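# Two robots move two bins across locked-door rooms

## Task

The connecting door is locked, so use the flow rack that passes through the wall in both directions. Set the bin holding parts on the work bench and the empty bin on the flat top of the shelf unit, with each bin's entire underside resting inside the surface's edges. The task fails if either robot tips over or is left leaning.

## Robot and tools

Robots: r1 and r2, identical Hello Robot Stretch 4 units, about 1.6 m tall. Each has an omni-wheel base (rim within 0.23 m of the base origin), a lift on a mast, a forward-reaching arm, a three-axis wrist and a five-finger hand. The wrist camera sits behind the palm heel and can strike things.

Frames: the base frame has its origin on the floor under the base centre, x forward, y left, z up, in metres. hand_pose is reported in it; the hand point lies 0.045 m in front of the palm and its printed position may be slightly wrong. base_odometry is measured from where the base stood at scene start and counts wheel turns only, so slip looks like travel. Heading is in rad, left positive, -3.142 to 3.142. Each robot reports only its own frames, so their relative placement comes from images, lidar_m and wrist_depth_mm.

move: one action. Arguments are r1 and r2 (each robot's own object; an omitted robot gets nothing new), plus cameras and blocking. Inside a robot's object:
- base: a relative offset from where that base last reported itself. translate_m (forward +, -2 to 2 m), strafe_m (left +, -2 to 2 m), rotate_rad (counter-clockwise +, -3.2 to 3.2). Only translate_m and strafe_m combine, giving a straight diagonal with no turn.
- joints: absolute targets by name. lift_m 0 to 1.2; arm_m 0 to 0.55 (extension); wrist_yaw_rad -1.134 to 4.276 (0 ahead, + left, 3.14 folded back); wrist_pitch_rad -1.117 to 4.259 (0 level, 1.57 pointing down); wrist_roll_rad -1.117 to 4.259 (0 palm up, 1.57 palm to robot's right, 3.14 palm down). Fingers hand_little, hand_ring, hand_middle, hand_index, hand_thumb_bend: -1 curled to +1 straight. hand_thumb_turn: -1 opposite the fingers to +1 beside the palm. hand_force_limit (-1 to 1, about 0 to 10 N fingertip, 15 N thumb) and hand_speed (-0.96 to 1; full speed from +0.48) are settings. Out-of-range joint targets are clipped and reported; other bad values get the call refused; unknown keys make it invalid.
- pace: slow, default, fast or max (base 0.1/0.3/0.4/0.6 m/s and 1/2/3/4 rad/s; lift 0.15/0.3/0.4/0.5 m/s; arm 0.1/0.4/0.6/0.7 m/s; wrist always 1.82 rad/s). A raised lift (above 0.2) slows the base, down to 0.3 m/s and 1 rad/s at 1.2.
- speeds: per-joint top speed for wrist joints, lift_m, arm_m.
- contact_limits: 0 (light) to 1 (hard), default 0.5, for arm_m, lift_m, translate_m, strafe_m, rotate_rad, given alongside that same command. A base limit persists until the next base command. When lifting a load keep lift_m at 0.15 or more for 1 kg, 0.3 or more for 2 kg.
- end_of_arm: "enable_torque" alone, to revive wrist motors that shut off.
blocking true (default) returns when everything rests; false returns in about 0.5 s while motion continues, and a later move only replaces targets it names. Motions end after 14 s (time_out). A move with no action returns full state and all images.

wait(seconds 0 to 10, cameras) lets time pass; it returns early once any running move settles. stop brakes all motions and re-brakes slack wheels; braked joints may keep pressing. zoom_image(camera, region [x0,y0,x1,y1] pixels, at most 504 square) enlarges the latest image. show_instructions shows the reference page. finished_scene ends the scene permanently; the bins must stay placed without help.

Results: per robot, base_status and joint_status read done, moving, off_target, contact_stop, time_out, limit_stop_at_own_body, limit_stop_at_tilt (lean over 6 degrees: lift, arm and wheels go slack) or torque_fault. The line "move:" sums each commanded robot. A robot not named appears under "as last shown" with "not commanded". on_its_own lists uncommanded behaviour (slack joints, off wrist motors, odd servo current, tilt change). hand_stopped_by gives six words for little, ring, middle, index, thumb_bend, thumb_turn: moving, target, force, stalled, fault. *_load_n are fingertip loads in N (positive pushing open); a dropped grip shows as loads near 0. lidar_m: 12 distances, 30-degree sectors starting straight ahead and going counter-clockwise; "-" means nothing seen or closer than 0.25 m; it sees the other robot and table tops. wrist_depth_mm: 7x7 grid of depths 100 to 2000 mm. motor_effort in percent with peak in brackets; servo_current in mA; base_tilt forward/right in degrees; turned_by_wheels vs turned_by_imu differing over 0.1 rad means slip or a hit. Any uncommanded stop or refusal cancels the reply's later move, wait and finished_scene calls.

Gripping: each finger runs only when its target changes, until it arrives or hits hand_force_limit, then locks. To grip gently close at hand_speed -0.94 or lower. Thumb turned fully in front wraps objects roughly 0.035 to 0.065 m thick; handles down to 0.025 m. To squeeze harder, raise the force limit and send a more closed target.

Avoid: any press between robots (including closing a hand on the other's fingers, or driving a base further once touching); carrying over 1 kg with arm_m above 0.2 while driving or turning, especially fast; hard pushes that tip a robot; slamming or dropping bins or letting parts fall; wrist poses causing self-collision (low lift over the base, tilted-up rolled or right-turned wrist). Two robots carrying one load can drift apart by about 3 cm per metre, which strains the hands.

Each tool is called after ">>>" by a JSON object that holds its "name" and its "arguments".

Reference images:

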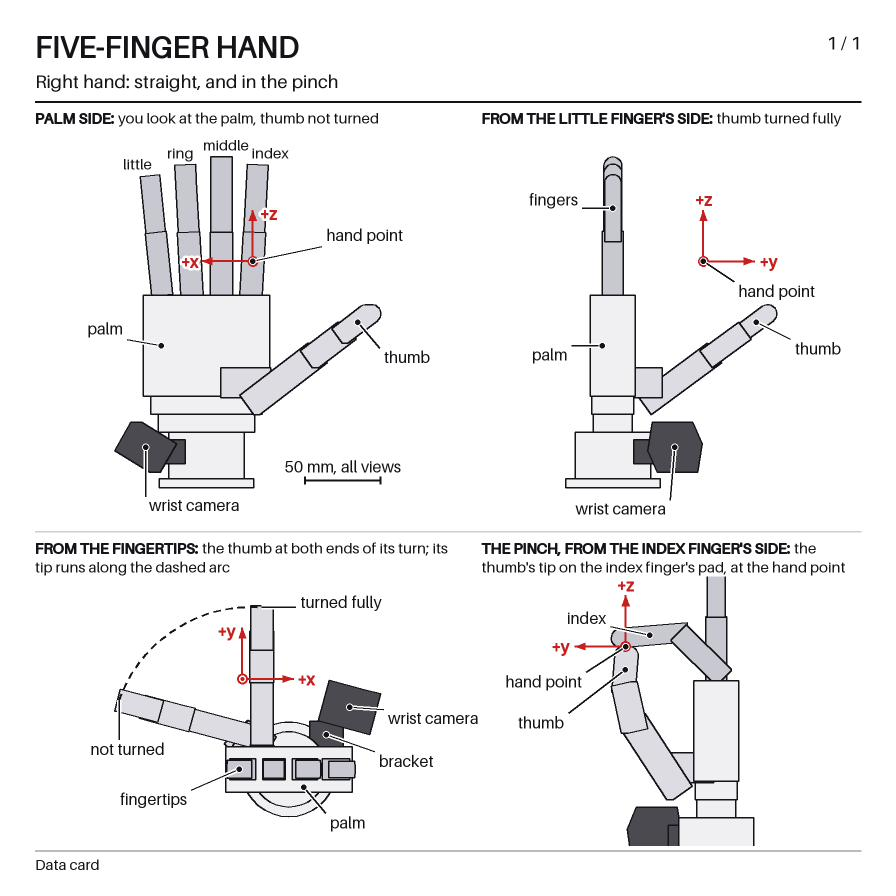

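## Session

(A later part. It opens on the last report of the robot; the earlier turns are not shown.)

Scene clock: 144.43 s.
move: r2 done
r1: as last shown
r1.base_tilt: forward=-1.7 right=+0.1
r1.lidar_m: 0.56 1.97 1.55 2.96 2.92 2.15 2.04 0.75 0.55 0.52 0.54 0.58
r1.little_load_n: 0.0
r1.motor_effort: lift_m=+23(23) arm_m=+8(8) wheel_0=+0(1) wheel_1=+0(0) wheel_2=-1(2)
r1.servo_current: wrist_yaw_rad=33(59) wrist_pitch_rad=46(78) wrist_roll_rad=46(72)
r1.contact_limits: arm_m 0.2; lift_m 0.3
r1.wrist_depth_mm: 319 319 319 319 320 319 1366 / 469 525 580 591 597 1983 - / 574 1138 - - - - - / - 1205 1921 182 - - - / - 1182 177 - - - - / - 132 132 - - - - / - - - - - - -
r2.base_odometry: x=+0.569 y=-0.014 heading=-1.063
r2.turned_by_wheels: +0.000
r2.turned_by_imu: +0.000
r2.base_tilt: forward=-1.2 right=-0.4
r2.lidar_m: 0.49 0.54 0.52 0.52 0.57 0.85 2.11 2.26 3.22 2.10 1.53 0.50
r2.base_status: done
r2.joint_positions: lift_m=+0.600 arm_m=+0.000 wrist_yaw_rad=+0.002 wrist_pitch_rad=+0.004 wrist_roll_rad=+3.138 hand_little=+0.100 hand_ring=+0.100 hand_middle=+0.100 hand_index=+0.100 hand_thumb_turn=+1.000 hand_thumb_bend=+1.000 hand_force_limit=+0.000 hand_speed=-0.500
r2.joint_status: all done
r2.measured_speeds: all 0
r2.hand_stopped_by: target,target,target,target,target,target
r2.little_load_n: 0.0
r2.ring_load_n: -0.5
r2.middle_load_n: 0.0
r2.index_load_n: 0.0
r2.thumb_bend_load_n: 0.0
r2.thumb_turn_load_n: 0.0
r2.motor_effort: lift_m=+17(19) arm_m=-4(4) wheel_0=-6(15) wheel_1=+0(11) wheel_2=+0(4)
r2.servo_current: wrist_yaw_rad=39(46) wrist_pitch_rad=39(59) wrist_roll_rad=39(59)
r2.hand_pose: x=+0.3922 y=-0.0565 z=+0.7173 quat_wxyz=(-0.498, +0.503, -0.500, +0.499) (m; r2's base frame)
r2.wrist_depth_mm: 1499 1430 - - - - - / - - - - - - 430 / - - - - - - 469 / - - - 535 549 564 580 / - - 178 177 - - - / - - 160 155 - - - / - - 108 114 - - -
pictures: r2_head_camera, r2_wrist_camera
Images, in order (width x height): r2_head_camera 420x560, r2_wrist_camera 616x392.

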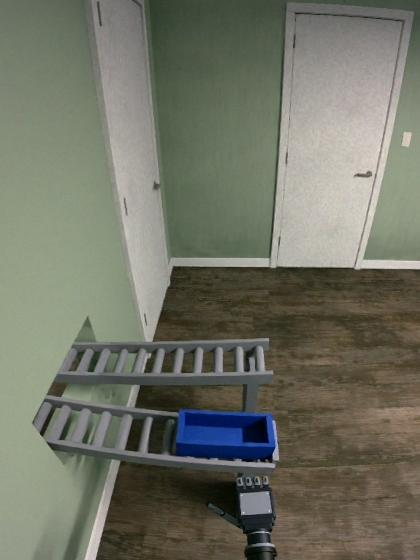

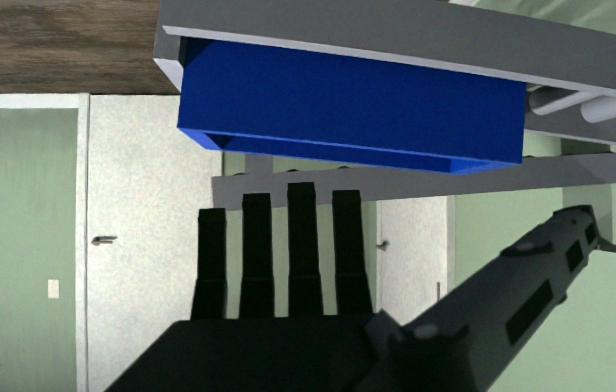

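>>> {"name": "move", "arguments": {"r2": {"joints":{"arm_m":0.11},"pace":"slow","contact_limits":{"arm_m":0.1}}, "cameras": ["r2_head_camera","r2_wrist_camera"]}}

>>> {"name": "zoom_image", "arguments": {"camera": "r2_head_camera", "region": [140, 380, 300, 500]}}

Scene clock: 147.40 s.
move: r2 done
r1: as last shown
r1.base_tilt: forward=-1.8 right=+0.1
r1.lidar_m: 0.56 2.00 1.57 2.95 2.91 2.15 2.04 0.76 0.54 0.52 0.56 0.58
r1.servo_current: wrist_yaw_rad=26(65) wrist_pitch_rad=20(65) wrist_roll_rad=46(72)
r1.contact_limits: arm_m 0.2; lift_m 0.3
r1.wrist_depth_mm: 319 320 319 319 320 319 1397 / 473 525 585 591 597 1983 - / 574 1118 - - - - - / - 1229 1863 183 - - - / - 1182 177 - - - - / - 131 132 - - - - / - - - - - - -
r2.base_odometry: x=+0.569 y=-0.014 heading=-1.063
r2.turned_by_wheels: +0.000
r2.turned_by_imu: +0.000
r2.base_tilt: forward=-0.9 right=-0.3
r2.lidar_m: 0.49 0.53 0.53 0.50 0.56 0.83 2.11 2.25 3.24 2.07 1.51 0.49
r2.base_status: not commanded
r2.joint_positions: lift_m=+0.600 arm_m=+0.110 wrist_yaw_rad=+0.002 wrist_pitch_rad=+0.004 wrist_roll_rad=+3.138 hand_little=+0.100 hand_ring=+0.100 hand_middle=+0.100 hand_index=+0.100 hand_thumb_turn=+1.000 hand_thumb_bend=+1.000 hand_force_limit=+0.000 hand_speed=-0.500
r2.joint_status: all done
r2.measured_speeds: all 0
r2.hand_stopped_by: target,target,target,target,target,target
r2.little_load_n: 0.0
r2.ring_load_n: 0.0
r2.middle_load_n: 0.0
r2.index_load_n: 0.0
r2.thumb_bend_load_n: 0.0
r2.thumb_turn_load_n: -0.5
r2.motor_effort: lift_m=+16(17) arm_m=+7(14) wheel_0=-6(6) wheel_1=+0(1) wheel_2=+0(0)
r2.servo_current: wrist_yaw_rad=39(46) wrist_pitch_rad=39(52) wrist_roll_rad=33(59)
r2.contact_limits: arm_m 0.1
r2.hand_pose: x=+0.5019 y=-0.0565 z=+0.7173 quat_wxyz=(-0.498, +0.503, -0.500, +0.499) (m; r2's base frame)
r2.wrist_depth_mm: 1464 1397 - - - - - / - 1921 - - - - - / - - - - 442 - - / - - 424 430 439 449 459 / - - 178 177 - - - / - - 160 154 - - - / - - 108 114 - - -
pictures: r2_head_camera, r2_wrist_camera
Images, in order (width x height): r2_head_camera 420x560, r2_wrist_camera 616x392.

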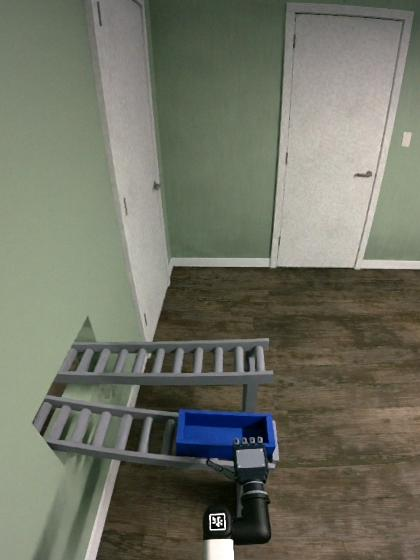

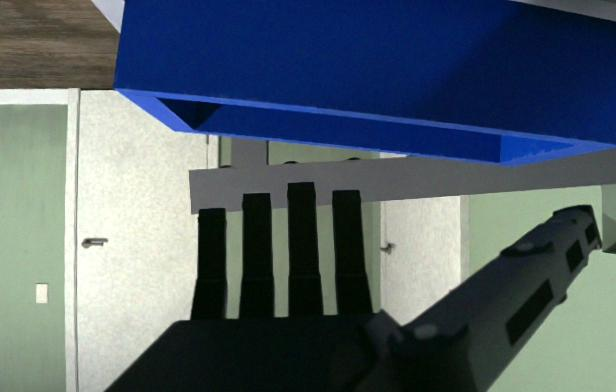

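Scaled by 3.150 from the camera's 420x560 image, which has a finer 1200x1600 frame.

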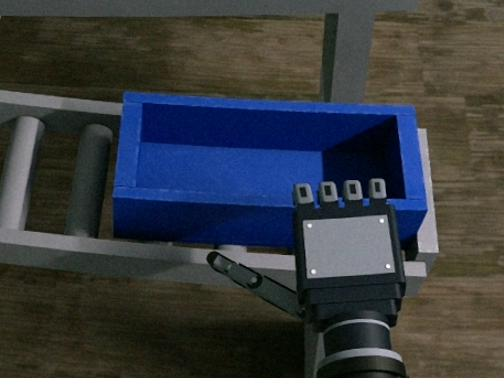

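>>> {"name": "move", "arguments": {"r2": {"joints":{"arm_m":0.16},"pace":"slow","contact_limits":{"arm_m":0.1}}, "cameras": ["r2_head_camera","r2_wrist_camera"]}}

>>> {"name": "zoom_image", "arguments": {"camera": "r2_head_camera", "region": [140, 380, 300, 500]}}

Scene clock: 149.97 s.
move: r2 done
r1: as last shown
r1.base_tilt: forward=-1.7 right=+0.0
r1.lidar_m: 0.57 2.00 1.56 2.96 2.94 2.15 2.04 0.78 0.54 0.52 0.54 0.57
r1.motor_effort: lift_m=+23(23) arm_m=+8(8) wheel_0=+0(1) wheel_1=+0(0) wheel_2=-2(2)
r1.servo_current: wrist_yaw_rad=20(65) wrist_pitch_rad=46(59) wrist_roll_rad=52(65)
r1.contact_limits: arm_m 0.2; lift_m 0.3
r1.wrist_depth_mm: 317 320 319 319 320 319 1397 / 469 521 580 591 597 1983 - / 574 1138 - - - - - / - 1205 1921 182 - - - / - 1182 177 - - - - / - 131 131 - - - - / - - - - - - -
r2.base_odometry: x=+0.569 y=-0.014 heading=-1.063
r2.turned_by_wheels: +0.000
r2.turned_by_imu: +0.000
r2.base_tilt: forward=-1.1 right=-0.4
r2.lidar_m: 0.50 0.54 0.54 0.53 0.56 0.81 2.10 2.22 3.23 2.06 1.52 0.53
r2.base_status: not commanded
r2.joint_positions: lift_m=+0.600 arm_m=+0.160 wrist_yaw_rad=+0.002 wrist_pitch_rad=+0.004 wrist_roll_rad=+3.138 hand_little=+0.100 hand_ring=+0.100 hand_middle=+0.100 hand_index=+0.100 hand_thumb_turn=+1.000 hand_thumb_bend=+1.000 hand_force_limit=+0.000 hand_speed=-0.500
r2.joint_status: all done
r2.measured_speeds: all 0
r2.hand_stopped_by: target,target,target,target,target,target
r2.little_load_n: 0.0
r2.ring_load_n: 0.0
r2.middle_load_n: 0.0
r2.index_load_n: 0.0
r2.thumb_bend_load_n: 0.0
r2.thumb_turn_load_n: -0.5
r2.motor_effort: lift_m=+17(17) arm_m=+7(12) wheel_0=-6(6) wheel_1=+1(1) wheel_2=+0(0)
r2.servo_current: wrist_yaw_rad=39(39) wrist_pitch_rad=33(52) wrist_roll_rad=46(59)
r2.contact_limits: arm_m 0.1
r2.hand_pose: x=+0.5519 y=-0.0565 z=+0.7173 quat_wxyz=(-0.498, +0.503, -0.500, +0.499) (m; r2's base frame)
r2.wrist_depth_mm: 1336 153 155 157 159 162 - / - 212 - 157 160 161 163 / - - - - 392 397 - / - - 373 377 389 399 407 / - - 178 177 - - - / - - 160 154 - - - / - - 108 114 - - -
pictures: r2_head_camera, r2_wrist_camera
Images, in order (width x height): r2_head_camera 420x560, r2_wrist_camera 616x392.

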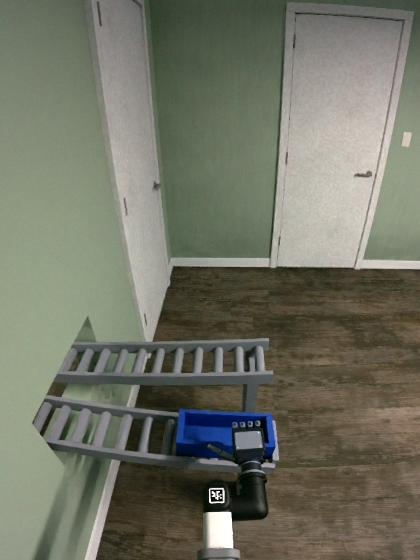

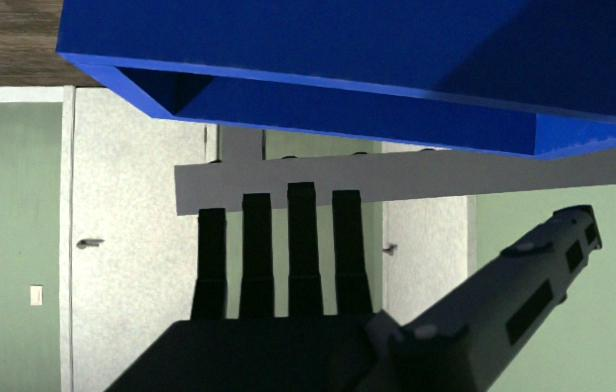

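Scaled by 3.150 from the camera's 420x560 image, which has a finer 1200x1600 frame.

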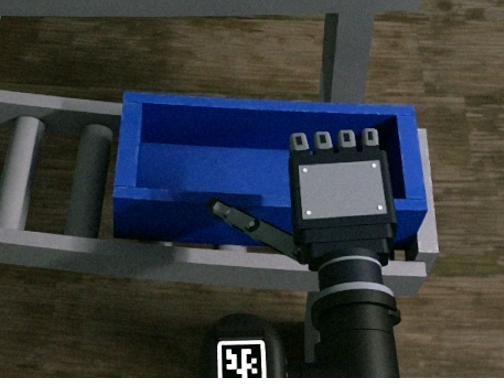

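>>> {"name": "move", "arguments": {"r2": {"base":{"strafe_m":0.035},"joints":{"wrist_yaw_rad":-0.05,"wrist_roll_rad":3.18},"pace":"slow","contact_limits":{"strafe_m":0.1}}, "cameras": ["r2_head_camera","r2_wrist_camera"]}}

>>> {"name": "zoom_image", "arguments": {"camera": "r2_head_camera", "region": [140, 380, 300, 500]}}

Scene clock: 151.83 s.
move: r2 done
r1: as last shown
r1.base_tilt: forward=-1.5 right=+0.1
r1.lidar_m: 0.56 1.99 1.55 2.96 2.94 2.16 2.04 0.76 0.54 0.52 0.55 0.58
r1.motor_effort: lift_m=+23(23) arm_m=+8(8) wheel_0=+0(1) wheel_1=+0(0) wheel_2=-1(2)
r1.servo_current: wrist_yaw_rad=33(65) wrist_pitch_rad=39(65) wrist_roll_rad=59(59)
r1.contact_limits: arm_m 0.2; lift_m 0.3
r1.wrist_depth_mm: 319 319 319 320 320 319 1397 / 473 525 585 585 597 1921 - / 569 1118 - - - - - / - 1205 1863 183 - - - / - 1182 177 - - - - / - 132 132 - - - - / - - - - - - -
r2.base_odometry: x=+0.599 y=+0.003 heading=-1.063
r2.turned_by_wheels: +0.000
r2.turned_by_imu: +0.000
r2.base_tilt: forward=-1.1 right=-0.3
r2.lidar_m: 0.50 0.54 0.50 0.47 0.51 0.77 2.10 2.23 3.22 2.11 1.55 0.52
r2.base_status: done
r2.joint_positions: lift_m=+0.600 arm_m=+0.160 wrist_yaw_rad=-0.048 wrist_pitch_rad=+0.004 wrist_roll_rad=+3.177 hand_little=+0.100 hand_ring=+0.100 hand_middle=+0.100 hand_index=+0.100 hand_thumb_turn=+1.000 hand_thumb_bend=+1.000 hand_force_limit=+0.000 hand_speed=-0.500
r2.joint_status: all done
r2.measured_speeds: all 0
r2.hand_stopped_by: target,target,target,target,target,target
r2.little_load_n: 0.0
r2.ring_load_n: 0.0
r2.middle_load_n: 0.0
r2.index_load_n: 0.0
r2.thumb_bend_load_n: 0.0
r2.thumb_turn_load_n: 0.0
r2.motor_effort: lift_m=+16(17) arm_m=+7(7) wheel_0=-6(13) wheel_1=+4(8) wheel_2=+0(2)
r2.servo_current: wrist_yaw_rad=46(52) wrist_pitch_rad=39(46) wrist_roll_rad=46(52)
r2.contact_limits: arm_m 0.1; strafe_m 0.1
r2.hand_pose: x=+0.5490 y=-0.0649 z=+0.7185 quat_wxyz=(-0.496, +0.480, -0.522, +0.502) (m; r2's base frame)
r2.wrist_depth_mm: 163 163 163 163 163 163 - / 176 172 163 162 163 162 162 / - - 539 - 392 394 397 / - - 384 389 392 392 - / - - 178 177 - - - / - - 160 154 - - - / - - 108 114 - - -
pictures: r2_head_camera, r2_wrist_camera
Images, in order (width x height): r2_head_camera 420x560, r2_wrist_camera 616x392.

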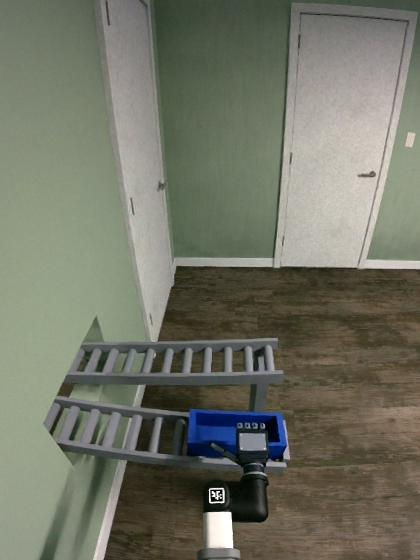

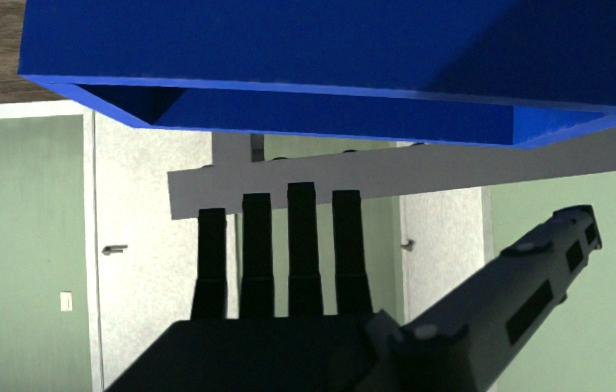

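Scaled by 3.150 from the camera's 420x560 image, which has a finer 1200x1600 frame.

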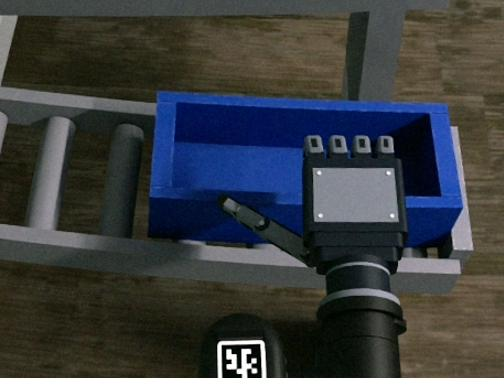

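>>> {"name": "move", "arguments": {"r2": {"joints":{"arm_m":0.175,"wrist_roll_rad":3.235},"pace":"slow","contact_limits":{"arm_m":0.1}}}}

>>> {"name": "move", "arguments": {"r2": {"joints":{"lift_m":0.56},"pace":"slow","contact_limits":{"lift_m":0.15}}, "cameras": ["r2_head_camera","r2_wrist_camera"]}}

>>> {"name": "zoom_image", "arguments": {"camera": "r2_head_camera", "region": [140, 380, 300, 500]}}

Scene clock: 153.13 s.
move: r2 done
r1.base_odometry: x=-0.105 y=-0.737 heading=-0.766
r1.turned_by_wheels: +0.000
r1.turned_by_imu: -0.001
r1.base_tilt: forward=-1.7 right=+0.2
r1.lidar_m: 0.56 1.98 1.56 2.96 2.93 2.16 2.04 0.76 0.55 0.52 0.55 0.60
r1.base_status: not commanded
r1.joint_positions: lift_m=+0.780 arm_m=+0.237 wrist_yaw_rad=-0.023 wrist_pitch_rad=+0.202 wrist_roll_rad=+3.183 hand_little=+0.200 hand_ring=+0.200 hand_middle=+0.150 hand_index=+0.150 hand_thumb_turn=-1.000 hand_thumb_bend=+0.100 hand_force_limit=+0.400 hand_speed=-0.700
r1.joint_status: not commanded
r1.measured_speeds: all 0
r1.hand_stopped_by: target,target,target,target,target,target
r1.little_load_n: 0.0
r1.ring_load_n: 0.0
r1.middle_load_n: -0.5
r1.index_load_n: 0.0
r1.thumb_bend_load_n: 0.0
r1.thumb_turn_load_n: 0.0
r1.motor_effort: lift_m=+23(23) arm_m=+8(8) wheel_0=+0(1) wheel_1=+0(0) wheel_2=-2(2)
r1.servo_current: wrist_yaw_rad=46(65) wrist_pitch_rad=13(72) wrist_roll_rad=52(65)
r1.contact_limits: arm_m 0.2; lift_m 0.3
r1.hand_pose: x=+0.6113 y=-0.0589 z=+0.8558 quat_wxyz=(-0.451, +0.530, -0.565, +0.443) (m; r1's base frame)
r1.wrist_depth_mm: 319 319 319 320 320 320 1397 / 469 521 580 591 597 1983 - / 580 1118 - - - - - / - 1205 1921 182 - - - / - 1182 177 - - - - / - 132 132 - - - - / - - - - - - -
r2.base_odometry: x=+0.599 y=+0.003 heading=-1.063
r2.turned_by_wheels: +0.000
r2.turned_by_imu: +0.000
r2.base_tilt: forward=-1.0 right=-0.3
r2.lidar_m: 0.48 0.52 0.50 0.48 0.52 0.77 2.09 2.24 3.23 2.13 1.56 0.52
r2.base_status: not commanded
r2.joint_positions: lift_m=+0.600 arm_m=+0.175 wrist_yaw_rad=-0.048 wrist_pitch_rad=+0.004 wrist_roll_rad=+3.232 hand_little=+0.100 hand_ring=+0.100 hand_middle=+0.100 hand_index=+0.100 hand_thumb_turn=+1.000 hand_thumb_bend=+1.000 hand_force_limit=+0.000 hand_speed=-0.500
r2.joint_status: all done
r2.measured_speeds: all 0
r2.hand_stopped_by: target,target,target,target,target,target
r2.little_load_n: 0.0
r2.ring_load_n: 0.0
r2.middle_load_n: 0.0
r2.index_load_n: 0.0
r2.thumb_bend_load_n: 0.0
r2.thumb_turn_load_n: 0.0
r2.motor_effort: lift_m=+17(17) arm_m=+7(13) wheel_0=-6(6) wheel_1=+4(4) wheel_2=+0(0)
r2.servo_current: wrist_yaw_rad=33(46) wrist_pitch_rad=46(52) wrist_roll_rad=13(65)
r2.contact_limits: arm_m 0.1; strafe_m 0.1
r2.hand_pose: x=+0.5642 y=-0.0617 z=+0.7204 quat_wxyz=(-0.510, +0.465, -0.535, +0.488) (m; r2's base frame)
r2.wrist_depth_mm: 148 148 148 148 148 147 - / 156 158 147 148 147 147 - / - - 373 - 377 377 379 / - - 370 370 375 - - / - - 179 177 1863 - - / - - 160 155 - - - / - - 108 114 - - -
pictures: none

Scene clock: 154.30 s.
move: r2 done
r1: as last shown
r1.turned_by_imu: +0.000
r1.base_tilt: forward=-1.7 right=+0.0
r1.lidar_m: 0.56 1.99 1.54 2.94 2.94 2.15 2.03 0.75 0.54 0.52 0.56 0.58
r1.middle_load_n: 0.0
r1.servo_current: wrist_yaw_rad=26(65) wrist_pitch_rad=52(72) wrist_roll_rad=33(72)
r1.contact_limits: arm_m 0.2; lift_m 0.3
r1.wrist_depth_mm: 319 319 319 319 319 320 1366 / 469 521 585 591 597 1921 - / 574 1138 - - - - - / - 1229 1863 182 - - - / - 1182 177 - - - - / - 131 131 - - - - / - - - - - - -
r2.base_odometry: x=+0.599 y=+0.003 heading=-1.063
r2.turned_by_wheels: +0.000
r2.turned_by_imu: +0.000
r2.base_tilt: forward=-1.3 right=-0.3
r2.lidar_m: 0.49 0.53 0.51 0.48 0.53 0.77 2.09 2.25 3.23 2.09 1.56 0.52
r2.base_status: not commanded
r2.joint_positions: lift_m=+0.560 arm_m=+0.175 wrist_yaw_rad=-0.048 wrist_pitch_rad=+0.004 wrist_roll_rad=+3.232 hand_little=+0.100 hand_ring=+0.100 hand_middle=+0.100 hand_index=+0.100 hand_thumb_turn=+1.000 hand_thumb_bend=+1.000 hand_force_limit=+0.000 hand_speed=-0.500
r2.joint_status: all done
r2.measured_speeds: all 0
r2.hand_stopped_by: target,target,target,target,target,target
r2.little_load_n: 0.0
r2.ring_load_n: 0.0
r2.middle_load_n: 0.0
r2.index_load_n: 0.0
r2.thumb_bend_load_n: 0.0
r2.thumb_turn_load_n: 0.0
r2.motor_effort: lift_m=+16(19) arm_m=+7(7) wheel_0=-6(6) wheel_1=+4(5) wheel_2=+0(0)
r2.servo_current: wrist_yaw_rad=33(39) wrist_pitch_rad=46(52) wrist_roll_rad=39(59)
r2.contact_limits: arm_m 0.1; lift_m 0.15; strafe_m 0.1
r2.hand_pose: x=+0.5642 y=-0.0617 z=+0.6804 quat_wxyz=(-0.510, +0.465, -0.535, +0.488) (m; r2's base frame)
r2.wrist_depth_mm: 148 148 148 148 148 148 - / 147 147 147 147 147 147 - / 147 147 146 146 146 146 146 / - - 370 180 375 375 - / - - 178 177 1708 - - / - - 160 154 - - - / - - 108 114 - - -
pictures: r2_head_camera, r2_wrist_camera
Images, in order (width x height): r2_head_camera 420x560, r2_wrist_camera 616x392.

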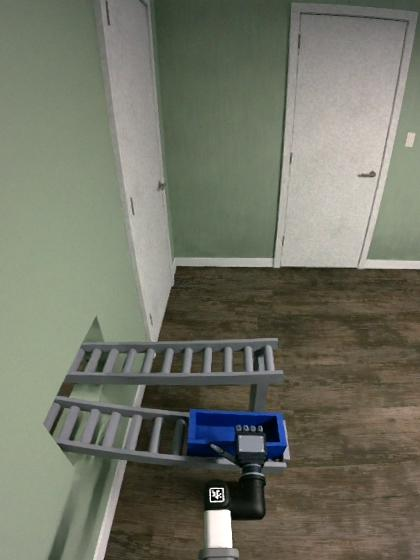

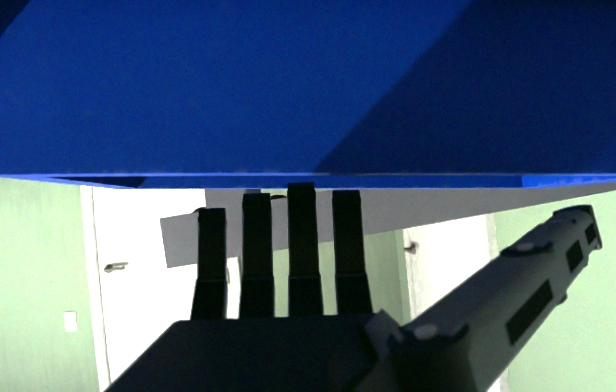

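Scaled by 3.150 from the camera's 420x560 image, which has a finer 1200x1600 frame.

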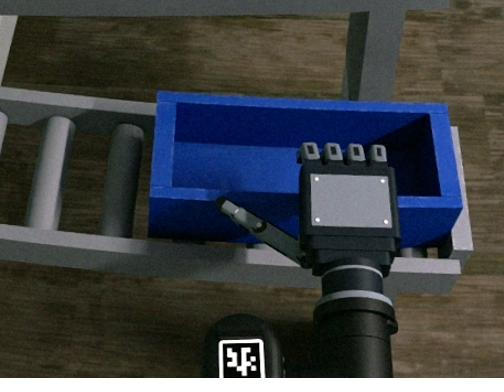

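>>> {"name": "move", "arguments": {"r2": {"joints":{"lift_m":0.527},"pace":"slow","contact_limits":{"lift_m":0.15}}, "cameras": ["r2_head_camera","r2_wrist_camera"]}}

>>> {"name": "zoom_image", "arguments": {"camera": "r2_head_camera", "region": [180, 400, 300, 490]}}

Scene clock: 155.57 s.
move: r2 done
r1: as last shown
r1.turned_by_imu: -0.001
r1.base_tilt: forward=-1.8 right=+0.2
r1.lidar_m: 0.56 1.99 1.56 2.95 2.93 2.15 2.04 0.76 0.57 0.51 0.56 0.59
r1.motor_effort: lift_m=+23(23) arm_m=+8(8) wheel_0=-1(1) wheel_1=+0(0) wheel_2=-2(2)
r1.servo_current: wrist_yaw_rad=39(46) wrist_pitch_rad=52(65) wrist_roll_rad=33(59)
r1.contact_limits: arm_m 0.2; lift_m 0.3
r1.wrist_depth_mm: 319 319 319 320 320 319 1366 / 469 521 585 591 597 1983 - / 574 1118 - - - - - / - 1205 1921 182 - - - / - 1182 177 - - - - / - 131 131 - - - - / - - - - - - -
r2.base_odometry: x=+0.599 y=+0.003 heading=-1.063
r2.turned_by_wheels: +0.000
r2.turned_by_imu: +0.000
r2.base_tilt: forward=-1.1 right=-0.3
r2.lidar_m: 0.50 0.52 0.51 0.49 0.52 0.79 2.11 2.20 3.20 2.11 1.56 0.53
r2.base_status: not commanded
r2.joint_positions: lift_m=+0.527 arm_m=+0.175 wrist_yaw_rad=-0.048 wrist_pitch_rad=+0.004 wrist_roll_rad=+3.232 hand_little=+0.100 hand_ring=+0.100 hand_middle=+0.100 hand_index=+0.100 hand_thumb_turn=+1.000 hand_thumb_bend=+1.000 hand_force_limit=+0.000 hand_speed=-0.500
r2.joint_status: all done
r2.measured_speeds: all 0
r2.hand_stopped_by: target,target,target,target,target,target
r2.little_load_n: 0.0
r2.ring_load_n: 0.0
r2.middle_load_n: 0.0
r2.index_load_n: 0.0
r2.thumb_bend_load_n: 0.0
r2.thumb_turn_load_n: -0.5
r2.motor_effort: lift_m=+16(18) arm_m=+7(7) wheel_0=-6(6) wheel_1=+4(5) wheel_2=+0(0)
r2.servo_current: wrist_yaw_rad=33(46) wrist_pitch_rad=46(52) wrist_roll_rad=26(59)
r2.contact_limits: arm_m 0.1; lift_m 0.15; strafe_m 0.1
r2.hand_pose: x=+0.5642 y=-0.0617 z=+0.6474 quat_wxyz=(-0.510, +0.465, -0.535, +0.488) (m; r2's base frame)
r2.wrist_depth_mm: 114 114 118 116 116 117 - / 147 147 147 147 147 147 - / 147 147 147 147 146 146 146 / 146 146 146 146 146 145 145 / 146 146 171 145 145 145 - / - - 160 155 - - - / - - 108 114 - - -
pictures: r2_head_camera, r2_wrist_camera
Images, in order (width x height): r2_head_camera 420x560, r2_wrist_camera 616x392.

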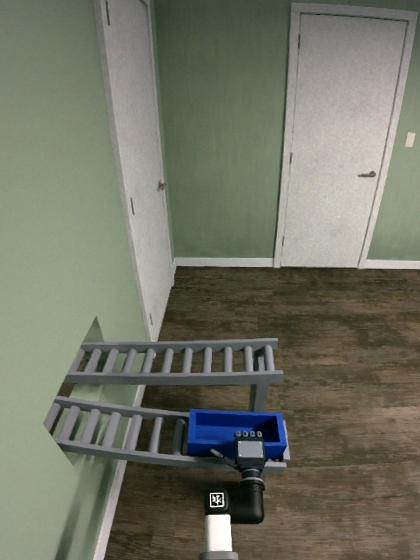

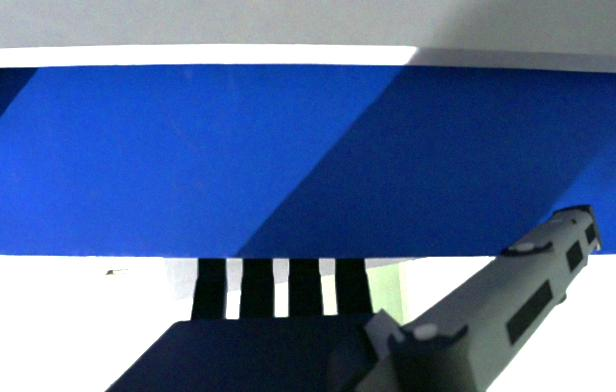

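Scaled by 4.200 from the camera's 420x560 image, which has a finer 1200x1600 frame.

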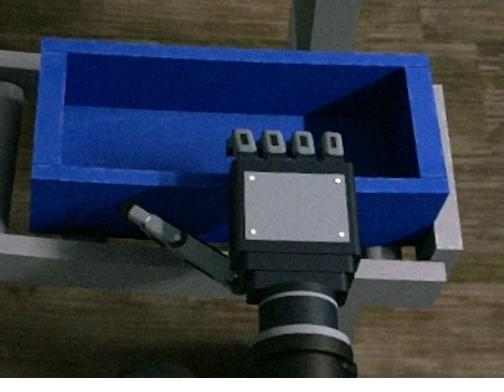

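>>> {"name": "move", "arguments": {"r2": {"joints":{"hand_thumb_bend":0.45,"hand_force_limit":-0.5,"hand_speed":-0.5}}}}

>>> {"name": "move", "arguments": {"r2": {"joints":{"hand_thumb_turn":-1.0,"hand_speed":-0.7}}, "cameras": ["r2_head_camera","r2_wrist_camera"]}}

Scene clock: 157.00 s.
move: r2 done
r1: as last shown
r1.base_tilt: forward=-1.9 right=+0.2
r1.lidar_m: 0.55 2.00 1.53 2.95 2.94 2.14 2.04 0.76 0.55 0.52 0.55 0.58
r1.motor_effort: lift_m=+23(23) arm_m=+8(8) wheel_0=+0(1) wheel_1=+0(0) wheel_2=-1(2)
r1.servo_current: wrist_yaw_rad=46(52) wrist_pitch_rad=26(59) wrist_roll_rad=26(72)
r1.contact_limits: arm_m 0.2; lift_m 0.3
r1.wrist_depth_mm: 319 319 319 319 320 319 1366 / 469 525 585 591 591 1921 - / 569 1118 - - - - - / - 1205 1863 182 - - - / - 1182 177 - - - - / - 132 132 - - - - / - - - - - - -
r2.base_odometry: x=+0.599 y=+0.003 heading=-1.063
r2.turned_by_wheels: +0.000
r2.turned_by_imu: +0.000
r2.base_tilt: forward=-1.1 right=-0.3
r2.lidar_m: 0.51 0.53 0.51 0.48 0.52 0.77 2.09 2.23 3.22 2.14 1.56 0.51
r2.base_status: not commanded
r2.joint_positions: lift_m=+0.527 arm_m=+0.175 wrist_yaw_rad=-0.048 wrist_pitch_rad=+0.004 wrist_roll_rad=+3.233 hand_little=+0.100 hand_ring=+0.100 hand_middle=+0.100 hand_index=+0.100 hand_thumb_turn=+1.000 hand_thumb_bend=+0.451 hand_force_limit=-0.500 hand_speed=-0.500
r2.joint_status: all done
r2.measured_speeds: all 0
r2.hand_stopped_by: target,target,target,target,target,target
r2.little_load_n: 0.0
r2.ring_load_n: 0.0
r2.middle_load_n: 0.0
r2.index_load_n: 0.0
r2.thumb_bend_load_n: 1.0
r2.thumb_turn_load_n: -0.5
r2.motor_effort: lift_m=+16(17) arm_m=+7(7) wheel_0=-6(6) wheel_1=+4(5) wheel_2=+0(0)
r2.servo_current: wrist_yaw_rad=33(46) wrist_pitch_rad=46(52) wrist_roll_rad=52(52)
r2.contact_limits: arm_m 0.1; lift_m 0.15; strafe_m 0.1
r2.hand_pose: x=+0.5642 y=-0.0617 z=+0.6474 quat_wxyz=(-0.510, +0.465, -0.535, +0.488) (m; r2's base frame)
r2.wrist_depth_mm: 112 113 117 115 116 117 - / 150 152 153 155 156 158 158 / 150 152 153 154 156 157 158 / 149 151 152 153 154 156 157 / 150 150 171 153 154 154 - / - - 160 154 - - - / - - 108 114 - - -
pictures: none

Scene clock: 160.93 s.
move: r2 done
r1: as last shown
r1.turned_by_imu: -0.002
r1.base_tilt: forward=-1.9 right=+0.0
r1.lidar_m: 0.56 1.99 1.55 2.93 2.91 2.15 2.04 0.77 0.55 0.52 0.54 0.59
r1.servo_current: wrist_yaw_rad=39(72) wrist_pitch_rad=52(72) wrist_roll_rad=39(65)
r1.contact_limits: arm_m 0.2; lift_m 0.3
r1.wrist_depth_mm: 319 320 319 319 320 319 1397 / 469 521 585 591 597 1983 - / 574 1118 - - - - - / - 1229 1863 182 - - - / - 1160 177 - - - - / - 131 132 - - - - / - - - - - - -
r2.base_odometry: x=+0.599 y=+0.003 heading=-1.063
r2.turned_by_wheels: +0.000
r2.turned_by_imu: +0.001
r2.base_tilt: forward=-1.0 right=-0.2
r2.lidar_m: 0.49 0.55 0.51 0.48 0.54 0.79 2.09 2.24 3.21 2.13 1.54 0.51
r2.base_status: not commanded
r2.joint_positions: lift_m=+0.527 arm_m=+0.175 wrist_yaw_rad=-0.048 wrist_pitch_rad=+0.004 wrist_roll_rad=+3.233 hand_little=+0.100 hand_ring=+0.100 hand_middle=+0.100 hand_index=+0.100 hand_thumb_turn=-1.000 hand_thumb_bend=+0.451 hand_force_limit=-0.500 hand_speed=-0.700
r2.joint_status: all done
r2.measured_speeds: all 0
r2.hand_stopped_by: target,target,target,target,target,target
r2.little_load_n: 0.0
r2.ring_load_n: 0.0
r2.middle_load_n: 0.0
r2.index_load_n: 0.0
r2.thumb_bend_load_n: 0.5
r2.thumb_turn_load_n: 1.0
r2.motor_effort: lift_m=+16(17) arm_m=+7(7) wheel_0=-6(6) wheel_1=+4(5) wheel_2=+0(0)
r2.servo_current: wrist_yaw_rad=33(46) wrist_pitch_rad=46(59) wrist_roll_rad=33(65)
r2.contact_limits: arm_m 0.1; lift_m 0.15; strafe_m 0.1
r2.hand_pose: x=+0.5642 y=-0.0617 z=+0.6475 quat_wxyz=(-0.510, +0.465, -0.535, +0.488) (m; r2's base frame)
r2.wrist_depth_mm: 112 113 116 116 116 117 - / 150 152 153 155 156 158 - / 150 151 153 154 155 157 158 / 150 151 152 153 155 156 157 / 149 150 171 153 - 155 - / - - 160 155 - - - / - - 108 - - - -
pictures: r2_head_camera, r2_wrist_camera
Images, in order (width x height): r2_head_camera 420x560, r2_wrist_camera 616x392.

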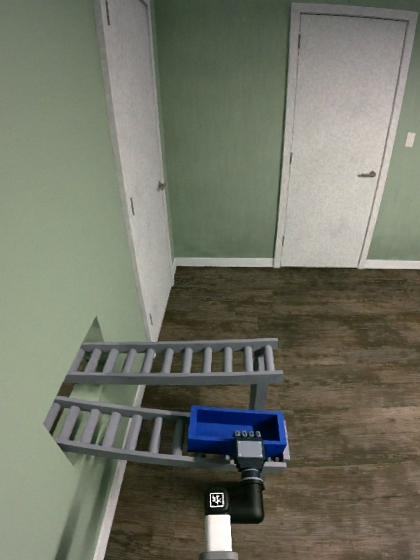

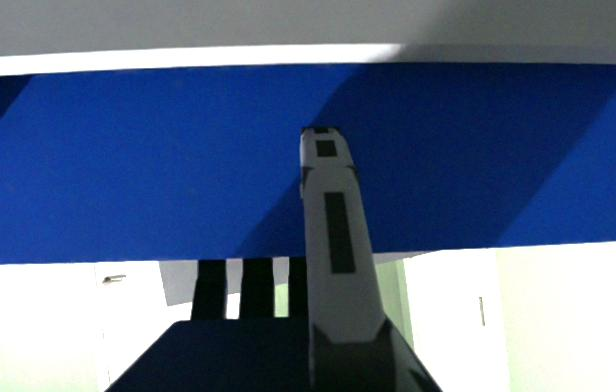

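>>> {"name": "move", "arguments": {"r2": {"joints":{"hand_index":0.18,"hand_middle":0.18,"hand_ring":0.25,"hand_little":0.25,"hand_speed":-0.7}}}}

>>> {"name": "move", "arguments": {"r2": {"joints":{"hand_thumb_bend":-0.2,"hand_speed":-0.9}}, "cameras": ["r2_head_camera","r2_wrist_camera"]}}

Scene clock: 161.83 s.
move: r2 done
r1: as last shown
r1.turned_by_imu: +0.000
r1.base_tilt: forward=-2.0 right=+0.1
r1.lidar_m: 0.55 1.98 1.53 2.94 2.91 2.13 2.05 0.75 0.54 0.51 0.53 0.59
r1.motor_effort: lift_m=+23(23) arm_m=+8(8) wheel_0=+0(0) wheel_1=+0(0) wheel_2=-2(2)
r1.servo_current: wrist_yaw_rad=52(52) wrist_pitch_rad=39(72) wrist_roll_rad=59(65)
r1.contact_limits: arm_m 0.2; lift_m 0.3
r1.wrist_depth_mm: 319 319 319 320 322 319 1366 / 469 521 580 591 597 1983 - / 574 1138 - - - - - / - 1205 1921 182 - - - / - 1160 177 - - - - / - 132 131 - - - - / - - - - - - -
r2.base_odometry: x=+0.599 y=+0.003 heading=-1.063
r2.turned_by_wheels: +0.000
r2.turned_by_imu: +0.000
r2.base_tilt: forward=-1.1 right=-0.3
r2.lidar_m: 0.51 0.53 0.50 0.48 0.52 0.76 2.11 2.23 3.22 2.09 1.55 0.51
r2.base_status: not commanded
r2.joint_positions: lift_m=+0.527 arm_m=+0.175 wrist_yaw_rad=-0.048 wrist_pitch_rad=+0.004 wrist_roll_rad=+3.233 hand_little=+0.250 hand_ring=+0.250 hand_middle=+0.180 hand_index=+0.180 hand_thumb_turn=-1.000 hand_thumb_bend=+0.451 hand_force_limit=-0.500 hand_speed=-0.700
r2.joint_status: all done
r2.measured_speeds: all 0
r2.hand_stopped_by: target,target,target,target,target,target
r2.little_load_n: 0.0
r2.ring_load_n: 0.0
r2.middle_load_n: 0.0
r2.index_load_n: 0.0
r2.thumb_bend_load_n: 0.5
r2.thumb_turn_load_n: 0.5
r2.motor_effort: lift_m=+16(17) arm_m=+7(7) wheel_0=-6(6) wheel_1=+4(4) wheel_2=+0(0)
r2.servo_current: wrist_yaw_rad=39(46) wrist_pitch_rad=46(52) wrist_roll_rad=46(46)
r2.contact_limits: arm_m 0.1; lift_m 0.15; strafe_m 0.1
r2.hand_pose: x=+0.5642 y=-0.0617 z=+0.6475 quat_wxyz=(-0.510, +0.465, -0.535, +0.488) (m; r2's base frame)
r2.wrist_depth_mm: 112 113 116 116 116 117 - / 150 152 153 155 156 157 - / 150 151 153 153 155 157 158 / 150 151 152 153 154 156 157 / 149 150 175 153 - 155 - / - - 163 156 - - - / - - 108 - - - -
pictures: none

Scene clock: 164.67 s.
move: r2 off_target
r1: as last shown
r1.turned_by_imu: -0.001
r1.base_tilt: forward=-1.7 right=+0.0
r1.lidar_m: 0.57 1.97 1.53 2.96 2.91 2.15 2.05 0.75 0.55 0.51 0.55 0.59
r1.motor_effort: lift_m=+23(23) arm_m=+8(8) wheel_0=+0(1) wheel_1=+0(0) wheel_2=-1(2)
r1.servo_current: wrist_yaw_rad=33(72) wrist_pitch_rad=26(65) wrist_roll_rad=46(72)
r1.contact_limits: arm_m 0.2; lift_m 0.3
r1.wrist_depth_mm: 319 320 319 319 320 320 1366 / 469 521 580 585 597 1983 - / 574 1118 - - - - - / - 1205 1921 182 - - - / - 1160 176 - - - - / - 131 132 - - - - / - - - - - - -
r2.base_odometry: x=+0.599 y=+0.003 heading=-1.063
r2.turned_by_wheels: +0.000
r2.turned_by_imu: +0.000
r2.base_tilt: forward=-1.1 right=-0.4
r2.lidar_m: 0.50 0.54 0.51 0.47 0.53 0.77 2.09 2.22 3.20 2.10 1.55 0.50
r2.base_status: not commanded
r2.joint_positions: lift_m=+0.527 arm_m=+0.175 wrist_yaw_rad=-0.048 wrist_pitch_rad=+0.004 wrist_roll_rad=+3.233 hand_little=+0.250 hand_ring=+0.250 hand_middle=+0.180 hand_index=+0.180 hand_thumb_turn=-1.000 hand_thumb_bend=+0.411 hand_force_limit=-0.500 hand_speed=-0.900
r2.joint_status: hand_thumb_bend off_target (ended at +0.411, target -0.200); the others done
r2.measured_speeds: all 0
r2.hand_stopped_by: target,target,target,target,force,target
r2.little_load_n: 0.0
r2.ring_load_n: 0.0
r2.middle_load_n: 0.0
r2.index_load_n: 0.0
r2.thumb_bend_load_n: 3.5
r2.thumb_turn_load_n: 2.5
r2.motor_effort: lift_m=+16(17) arm_m=+7(7) wheel_0=-5(6) wheel_1=+4(5) wheel_2=+0(0)
r2.servo_current: wrist_yaw_rad=39(46) wrist_pitch_rad=46(59) wrist_roll_rad=33(59)
r2.contact_limits: arm_m 0.1; lift_m 0.15; strafe_m 0.1
r2.hand_pose: x=+0.5642 y=-0.0617 z=+0.6475 quat_wxyz=(-0.510, +0.465, -0.535, +0.488) (m; r2's base frame)
r2.wrist_depth_mm: 113 114 115 116 117 118 - / 126 152 154 155 156 158 159 / 151 153 153 154 156 158 158 / 151 152 153 154 156 156 158 / 150 151 153 153 - 156 - / - - 163 156 - - - / - - 108 - - - -
pictures: r2_head_camera, r2_wrist_camera
Images, in order (width x height): r2_head_camera 420x560, r2_wrist_camera 616x392.

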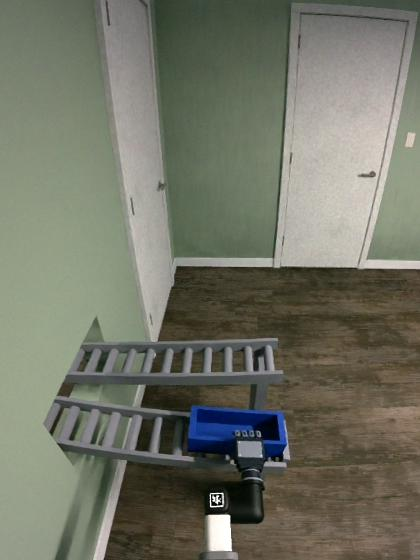

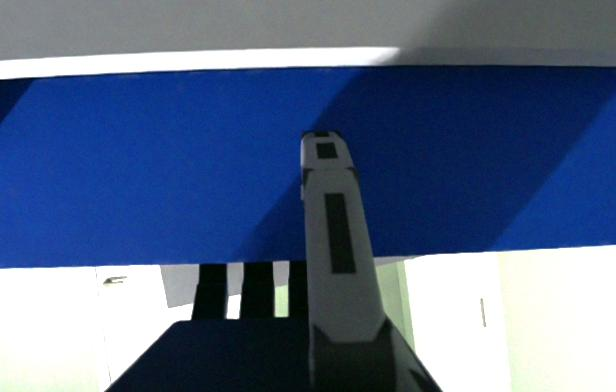

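>>> {"name": "move", "arguments": {"r2": {"joints":{"hand_index":0.3,"hand_middle":0.3,"hand_ring":0.4,"hand_little":0.4,"hand_speed":-0.7}}}}

>>> {"name": "move", "arguments": {"r2": {"joints":{"arm_m":0.167},"pace":"slow","contact_limits":{"arm_m":0.1}}}}

>>> {"name": "move", "arguments": {"r2": {"joints":{"hand_thumb_bend":-0.2,"hand_speed":-0.9,"hand_force_limit":-0.5}}, "cameras": ["r2_head_camera","r2_wrist_camera"]}}

Scene clock: 165.57 s.
move: r2 done
r1: as last shown
r1.turned_by_imu: +0.000
r1.base_tilt: forward=-1.8 right=+0.1
r1.lidar_m: 0.56 1.99 1.56 2.94 2.92 2.14 2.04 0.77 0.54 0.52 0.54 0.58
r1.servo_current: wrist_yaw_rad=33(46) wrist_pitch_rad=39(59) wrist_roll_rad=59(72)
r1.contact_limits: arm_m 0.2; lift_m 0.3
r1.wrist_depth_mm: 319 319 317 319 319 319 1397 / 469 521 580 585 597 1921 - / 574 1118 - - - - - / - 1205 1921 182 - - - / - 1182 177 - - - - / - 132 132 - - - - / - - - - - - -
r2.base_odometry: x=+0.599 y=+0.003 heading=-1.063
r2.turned_by_wheels: +0.000
r2.turned_by_imu: +0.000
r2.base_tilt: forward=-1.1 right=-0.3
r2.lidar_m: 0.50 0.51 0.50 0.47 0.50 0.76 2.09 2.25 3.24 2.13 1.58 0.47
r2.base_status: not commanded
r2.joint_positions: lift_m=+0.527 arm_m=+0.175 wrist_yaw_rad=-0.048 wrist_pitch_rad=+0.004 wrist_roll_rad=+3.233 hand_little=+0.400 hand_ring=+0.400 hand_middle=+0.300 hand_index=+0.300 hand_thumb_turn=-1.000 hand_thumb_bend=+0.411 hand_force_limit=-0.500 hand_speed=-0.700
r2.joint_status: all done
r2.measured_speeds: all 0
r2.hand_stopped_by: target,target,target,target,force,target
r2.little_load_n: 0.0
r2.ring_load_n: 0.0
r2.middle_load_n: 0.0
r2.index_load_n: 0.0
r2.thumb_bend_load_n: 4.0
r2.thumb_turn_load_n: 2.0
r2.motor_effort: lift_m=+16(16) arm_m=+7(7) wheel_0=-5(5) wheel_1=+4(5) wheel_2=+0(0)
r2.servo_current: wrist_yaw_rad=33(39) wrist_pitch_rad=46(59) wrist_roll_rad=26(52)
r2.contact_limits: arm_m 0.1; lift_m 0.15; strafe_m 0.1
r2.hand_pose: x=+0.5642 y=-0.0617 z=+0.6475 quat_wxyz=(-0.510, +0.465, -0.535, +0.488) (m; r2's base frame)
r2.wrist_depth_mm: 113 114 115 116 117 118 - / 126 153 154 155 156 158 159 / 151 153 153 154 156 158 158 / 150 151 153 153 155 156 158 / 150 151 153 153 - 156 - / - - 160 159 - - - / - - 108 - - - -
pictures: none

Scene clock: 166.40 s.
move: r2 done
r1.base_odometry: x=-0.105 y=-0.737 heading=-0.766
r1.turned_by_wheels: +0.000
r1.turned_by_imu: +0.000
r1.base_tilt: forward=-1.8 right=+0.1
r1.lidar_m: 0.55 2.01 1.56 2.95 2.92 2.15 2.05 0.77 0.54 0.51 0.54 0.58
r1.base_status: not commanded
r1.joint_positions: lift_m=+0.780 arm_m=+0.237 wrist_yaw_rad=-0.023 wrist_pitch_rad=+0.202 wrist_roll_rad=+3.183 hand_little=+0.200 hand_ring=+0.200 hand_middle=+0.150 hand_index=+0.150 hand_thumb_turn=-1.000 hand_thumb_bend=+0.100 hand_force_limit=+0.400 hand_speed=-0.700
r1.joint_status: not commanded
r1.measured_speeds: all 0
r1.hand_stopped_by: target,target,target,target,target,target
r1.little_load_n: 0.0
r1.ring_load_n: 0.0
r1.middle_load_n: 0.0
r1.index_load_n: 0.0
r1.thumb_bend_load_n: 0.0
r1.thumb_turn_load_n: 0.0
r1.motor_effort: lift_m=+23(23) arm_m=+8(8) wheel_0=+0(0) wheel_1=+0(0) wheel_2=-2(2)
r1.servo_current: wrist_yaw_rad=39(59) wrist_pitch_rad=52(72) wrist_roll_rad=59(78)
r1.contact_limits: arm_m 0.2; lift_m 0.3
r1.hand_pose: x=+0.6113 y=-0.0589 z=+0.8558 quat_wxyz=(-0.451, +0.530, -0.565, +0.443) (m; r1's base frame)
r1.wrist_depth_mm: 320 319 319 319 320 319 1397 / 469 521 580 585 597 1983 - / 574 1118 - - - - - / - 1205 1863 183 - - - / - 1205 177 - - - - / - 131 131 - - - - / - - - - - - -
r2.base_odometry: x=+0.599 y=+0.003 heading=-1.063
r2.turned_by_wheels: +0.000
r2.turned_by_imu: +0.000
r2.base_tilt: forward=-1.1 right=-0.4
r2.lidar_m: 0.50 0.53 0.50 0.45 0.51 0.77 2.10 2.22 3.24 2.14 1.55 0.52
r2.base_status: not commanded
r2.joint_positions: lift_m=+0.527 arm_m=+0.167 wrist_yaw_rad=-0.048 wrist_pitch_rad=+0.004 wrist_roll_rad=+3.233 hand_little=+0.400 hand_ring=+0.400 hand_middle=+0.300 hand_index=+0.300 hand_thumb_turn=-1.000 hand_thumb_bend=+0.410 hand_force_limit=-0.500 hand_speed=-0.700
r2.joint_status: all done
r2.measured_speeds: all 0
r2.hand_stopped_by: target,target,target,target,force,target
r2.little_load_n: 0.0
r2.ring_load_n: 0.0
r2.middle_load_n: 0.0
r2.index_load_n: 0.0
r2.thumb_bend_load_n: 0.0
r2.thumb_turn_load_n: 0.0
r2.motor_effort: lift_m=+16(17) arm_m=-7(16) wheel_0=-5(5) wheel_1=+4(5) wheel_2=+0(0)
r2.servo_current: wrist_yaw_rad=39(52) wrist_pitch_rad=39(59) wrist_roll_rad=52(52)
r2.contact_limits: arm_m 0.1; lift_m 0.15; strafe_m 0.1
r2.hand_pose: x=+0.5566 y=-0.0617 z=+0.6475 quat_wxyz=(-0.510, +0.465, -0.535, +0.488) (m; r2's base frame)
r2.wrist_depth_mm: 120 121 122 123 124 125 - / 158 159 161 162 163 165 166 / 158 159 160 161 163 164 166 / 157 158 159 160 162 163 164 / - 158 159 160 - - - / - - 167 157 - - - / - - 108 - - - -
pictures: none

Scene clock: 166.70 s.
move: r2 off_target
r1: as last shown
r1.base_tilt: forward=-1.8 right=+0.2
r1.lidar_m: 0.57 2.00 1.53 2.96 2.93 2.14 2.04 0.78 0.54 0.52 0.54 0.60
r1.servo_current: wrist_yaw_rad=13(59) wrist_pitch_rad=46(52) wrist_roll_rad=39(52)
r1.contact_limits: arm_m 0.2; lift_m 0.3
r1.wrist_depth_mm: 319 319 319 320 320 319 1397 / 469 521 580 591 597 1983 - / 574 1118 - - - - - / - 1205 1921 182 - - - / - 1182 177 - - - - / - 131 131 - - - - / - - - - - - -
r2.base_odometry: x=+0.599 y=+0.003 heading=-1.063
r2.turned_by_wheels: +0.000
r2.turned_by_imu: +0.000
r2.base_tilt: forward=-1.2 right=-0.3
r2.lidar_m: 0.50 0.53 0.50 0.48 0.52 0.76 2.11 2.22 3.22 2.12 1.55 0.50
r2.base_status: not commanded
r2.joint_positions: lift_m=+0.527 arm_m=+0.167 wrist_yaw_rad=-0.048 wrist_pitch_rad=+0.004 wrist_roll_rad=+3.233 hand_little=+0.400 hand_ring=+0.400 hand_middle=+0.300 hand_index=+0.300 hand_thumb_turn=-1.000 hand_thumb_bend=+0.410 hand_force_limit=-0.500 hand_speed=-0.900
r2.joint_status: hand_thumb_bend off_target (ended at +0.410, target -0.200); the others done
r2.measured_speeds: all 0
r2.hand_stopped_by: target,target,target,target,force,target
r2.little_load_n: 0.0
r2.ring_load_n: 0.0
r2.middle_load_n: 0.0
r2.index_load_n: 0.0
r2.thumb_bend_load_n: 0.0
r2.thumb_turn_load_n: 0.0
r2.motor_effort: lift_m=+16(17) arm_m=-7(7) wheel_0=-5(5) wheel_1=+5(5) wheel_2=+0(0)
r2.servo_current: wrist_yaw_rad=39(39) wrist_pitch_rad=52(52) wrist_roll_rad=59(59)
r2.contact_limits: arm_m 0.1; lift_m 0.15; strafe_m 0.1
r2.hand_pose: x=+0.5566 y=-0.0617 z=+0.6475 quat_wxyz=(-0.510, +0.465, -0.535, +0.488) (m; r2's base frame)
r2.wrist_depth_mm: 120 120 122 123 124 125 - / 158 159 160 162 164 165 166 / 158 159 160 161 163 164 165 / 157 158 159 160 162 163 164 / - 158 159 160 - - - / - - 167 158 - - - / - - 108 - - - -
pictures: r2_head_camera, r2_wrist_camera
Images, in order (width x height): r2_head_camera 420x560, r2_wrist_camera 616x392.

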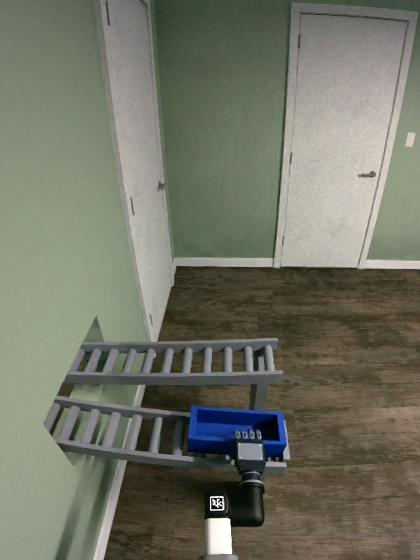

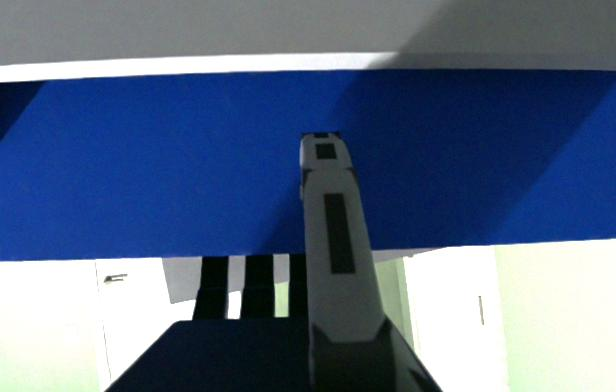

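>>> {"name": "move", "arguments": {"r2": {"joints":{"hand_thumb_bend":-0.18,"hand_speed":-0.9,"hand_force_limit":-0.5}}, "cameras": ["r2_wrist_camera"]}}

Scene clock: 171.37 s.
move: r2 done
r1: as last shown
r1.turned_by_imu: -0.002
r1.base_tilt: forward=-1.8 right=+0.1
r1.lidar_m: 0.57 1.99 1.56 2.94 2.92 2.13 2.05 0.78 0.54 0.52 0.55 0.60
r1.motor_effort: lift_m=+23(23) arm_m=+8(8) wheel_0=+0(1) wheel_1=+0(0) wheel_2=-1(2)
r1.servo_current: wrist_yaw_rad=46(65) wrist_pitch_rad=39(65) wrist_roll_rad=39(65)
r1.contact_limits: arm_m 0.2; lift_m 0.3
r1.wrist_depth_mm: 319 320 319 319 320 317 1366 / 469 521 585 591 597 1983 - / 574 1118 - - - - - / - 1229 1863 182 - - - / - 1182 177 - - - - / - 131 131 - - - - / - - - - - - -
r2.base_odometry: x=+0.599 y=+0.003 heading=-1.063
r2.turned_by_wheels: +0.000
r2.turned_by_imu: +0.001
r2.base_tilt: forward=-1.2 right=-0.3
r2.lidar_m: 0.49 0.51 0.51 0.49 0.53 0.77 2.10 2.23 3.23 2.12 1.55 0.51
r2.base_status: not commanded
r2.joint_positions: lift_m=+0.527 arm_m=+0.167 wrist_yaw_rad=-0.048 wrist_pitch_rad=+0.004 wrist_roll_rad=+3.233 hand_little=+0.400 hand_ring=+0.400 hand_middle=+0.300 hand_index=+0.300 hand_thumb_turn=-1.000 hand_thumb_bend=-0.179 hand_force_limit=-0.500 hand_speed=-0.900
r2.joint_status: all done
r2.measured_speeds: all 0
r2.hand_stopped_by: target,target,target,target,target,target
r2.little_load_n: 0.0
r2.ring_load_n: 0.0
r2.middle_load_n: 0.0
r2.index_load_n: 0.0
r2.thumb_bend_load_n: 1.0
r2.thumb_turn_load_n: 0.0
r2.motor_effort: lift_m=+16(17) arm_m=-7(8) wheel_0=-5(5) wheel_1=+4(5) wheel_2=+0(0)
r2.servo_current: wrist_yaw_rad=39(46) wrist_pitch_rad=46(52) wrist_roll_rad=26(65)
r2.contact_limits: arm_m 0.1; lift_m 0.15; strafe_m 0.1
r2.hand_pose: x=+0.5566 y=-0.0617 z=+0.6475 quat_wxyz=(-0.510, +0.465, -0.535, +0.488) (m; r2's base frame)
r2.wrist_depth_mm: 122 122 123 124 124 125 - / 127 161 162 163 164 165 - / 160 161 163 163 164 165 166 / 161 162 163 164 165 166 167 / 162 163 163 164 166 166 167 / - - 167 157 - - - / - - 108 - - - -
pictures: r2_wrist_camera
Images, in order (width x height): r2_wrist_camera 616x392.

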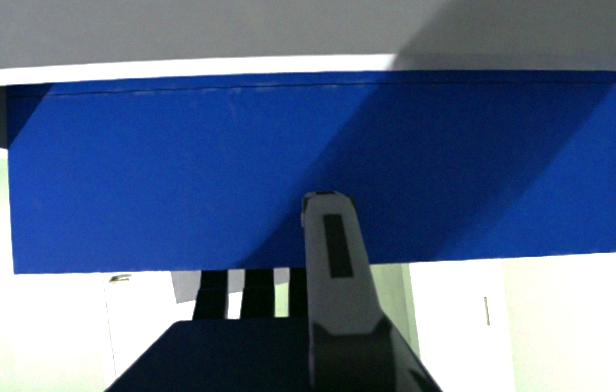

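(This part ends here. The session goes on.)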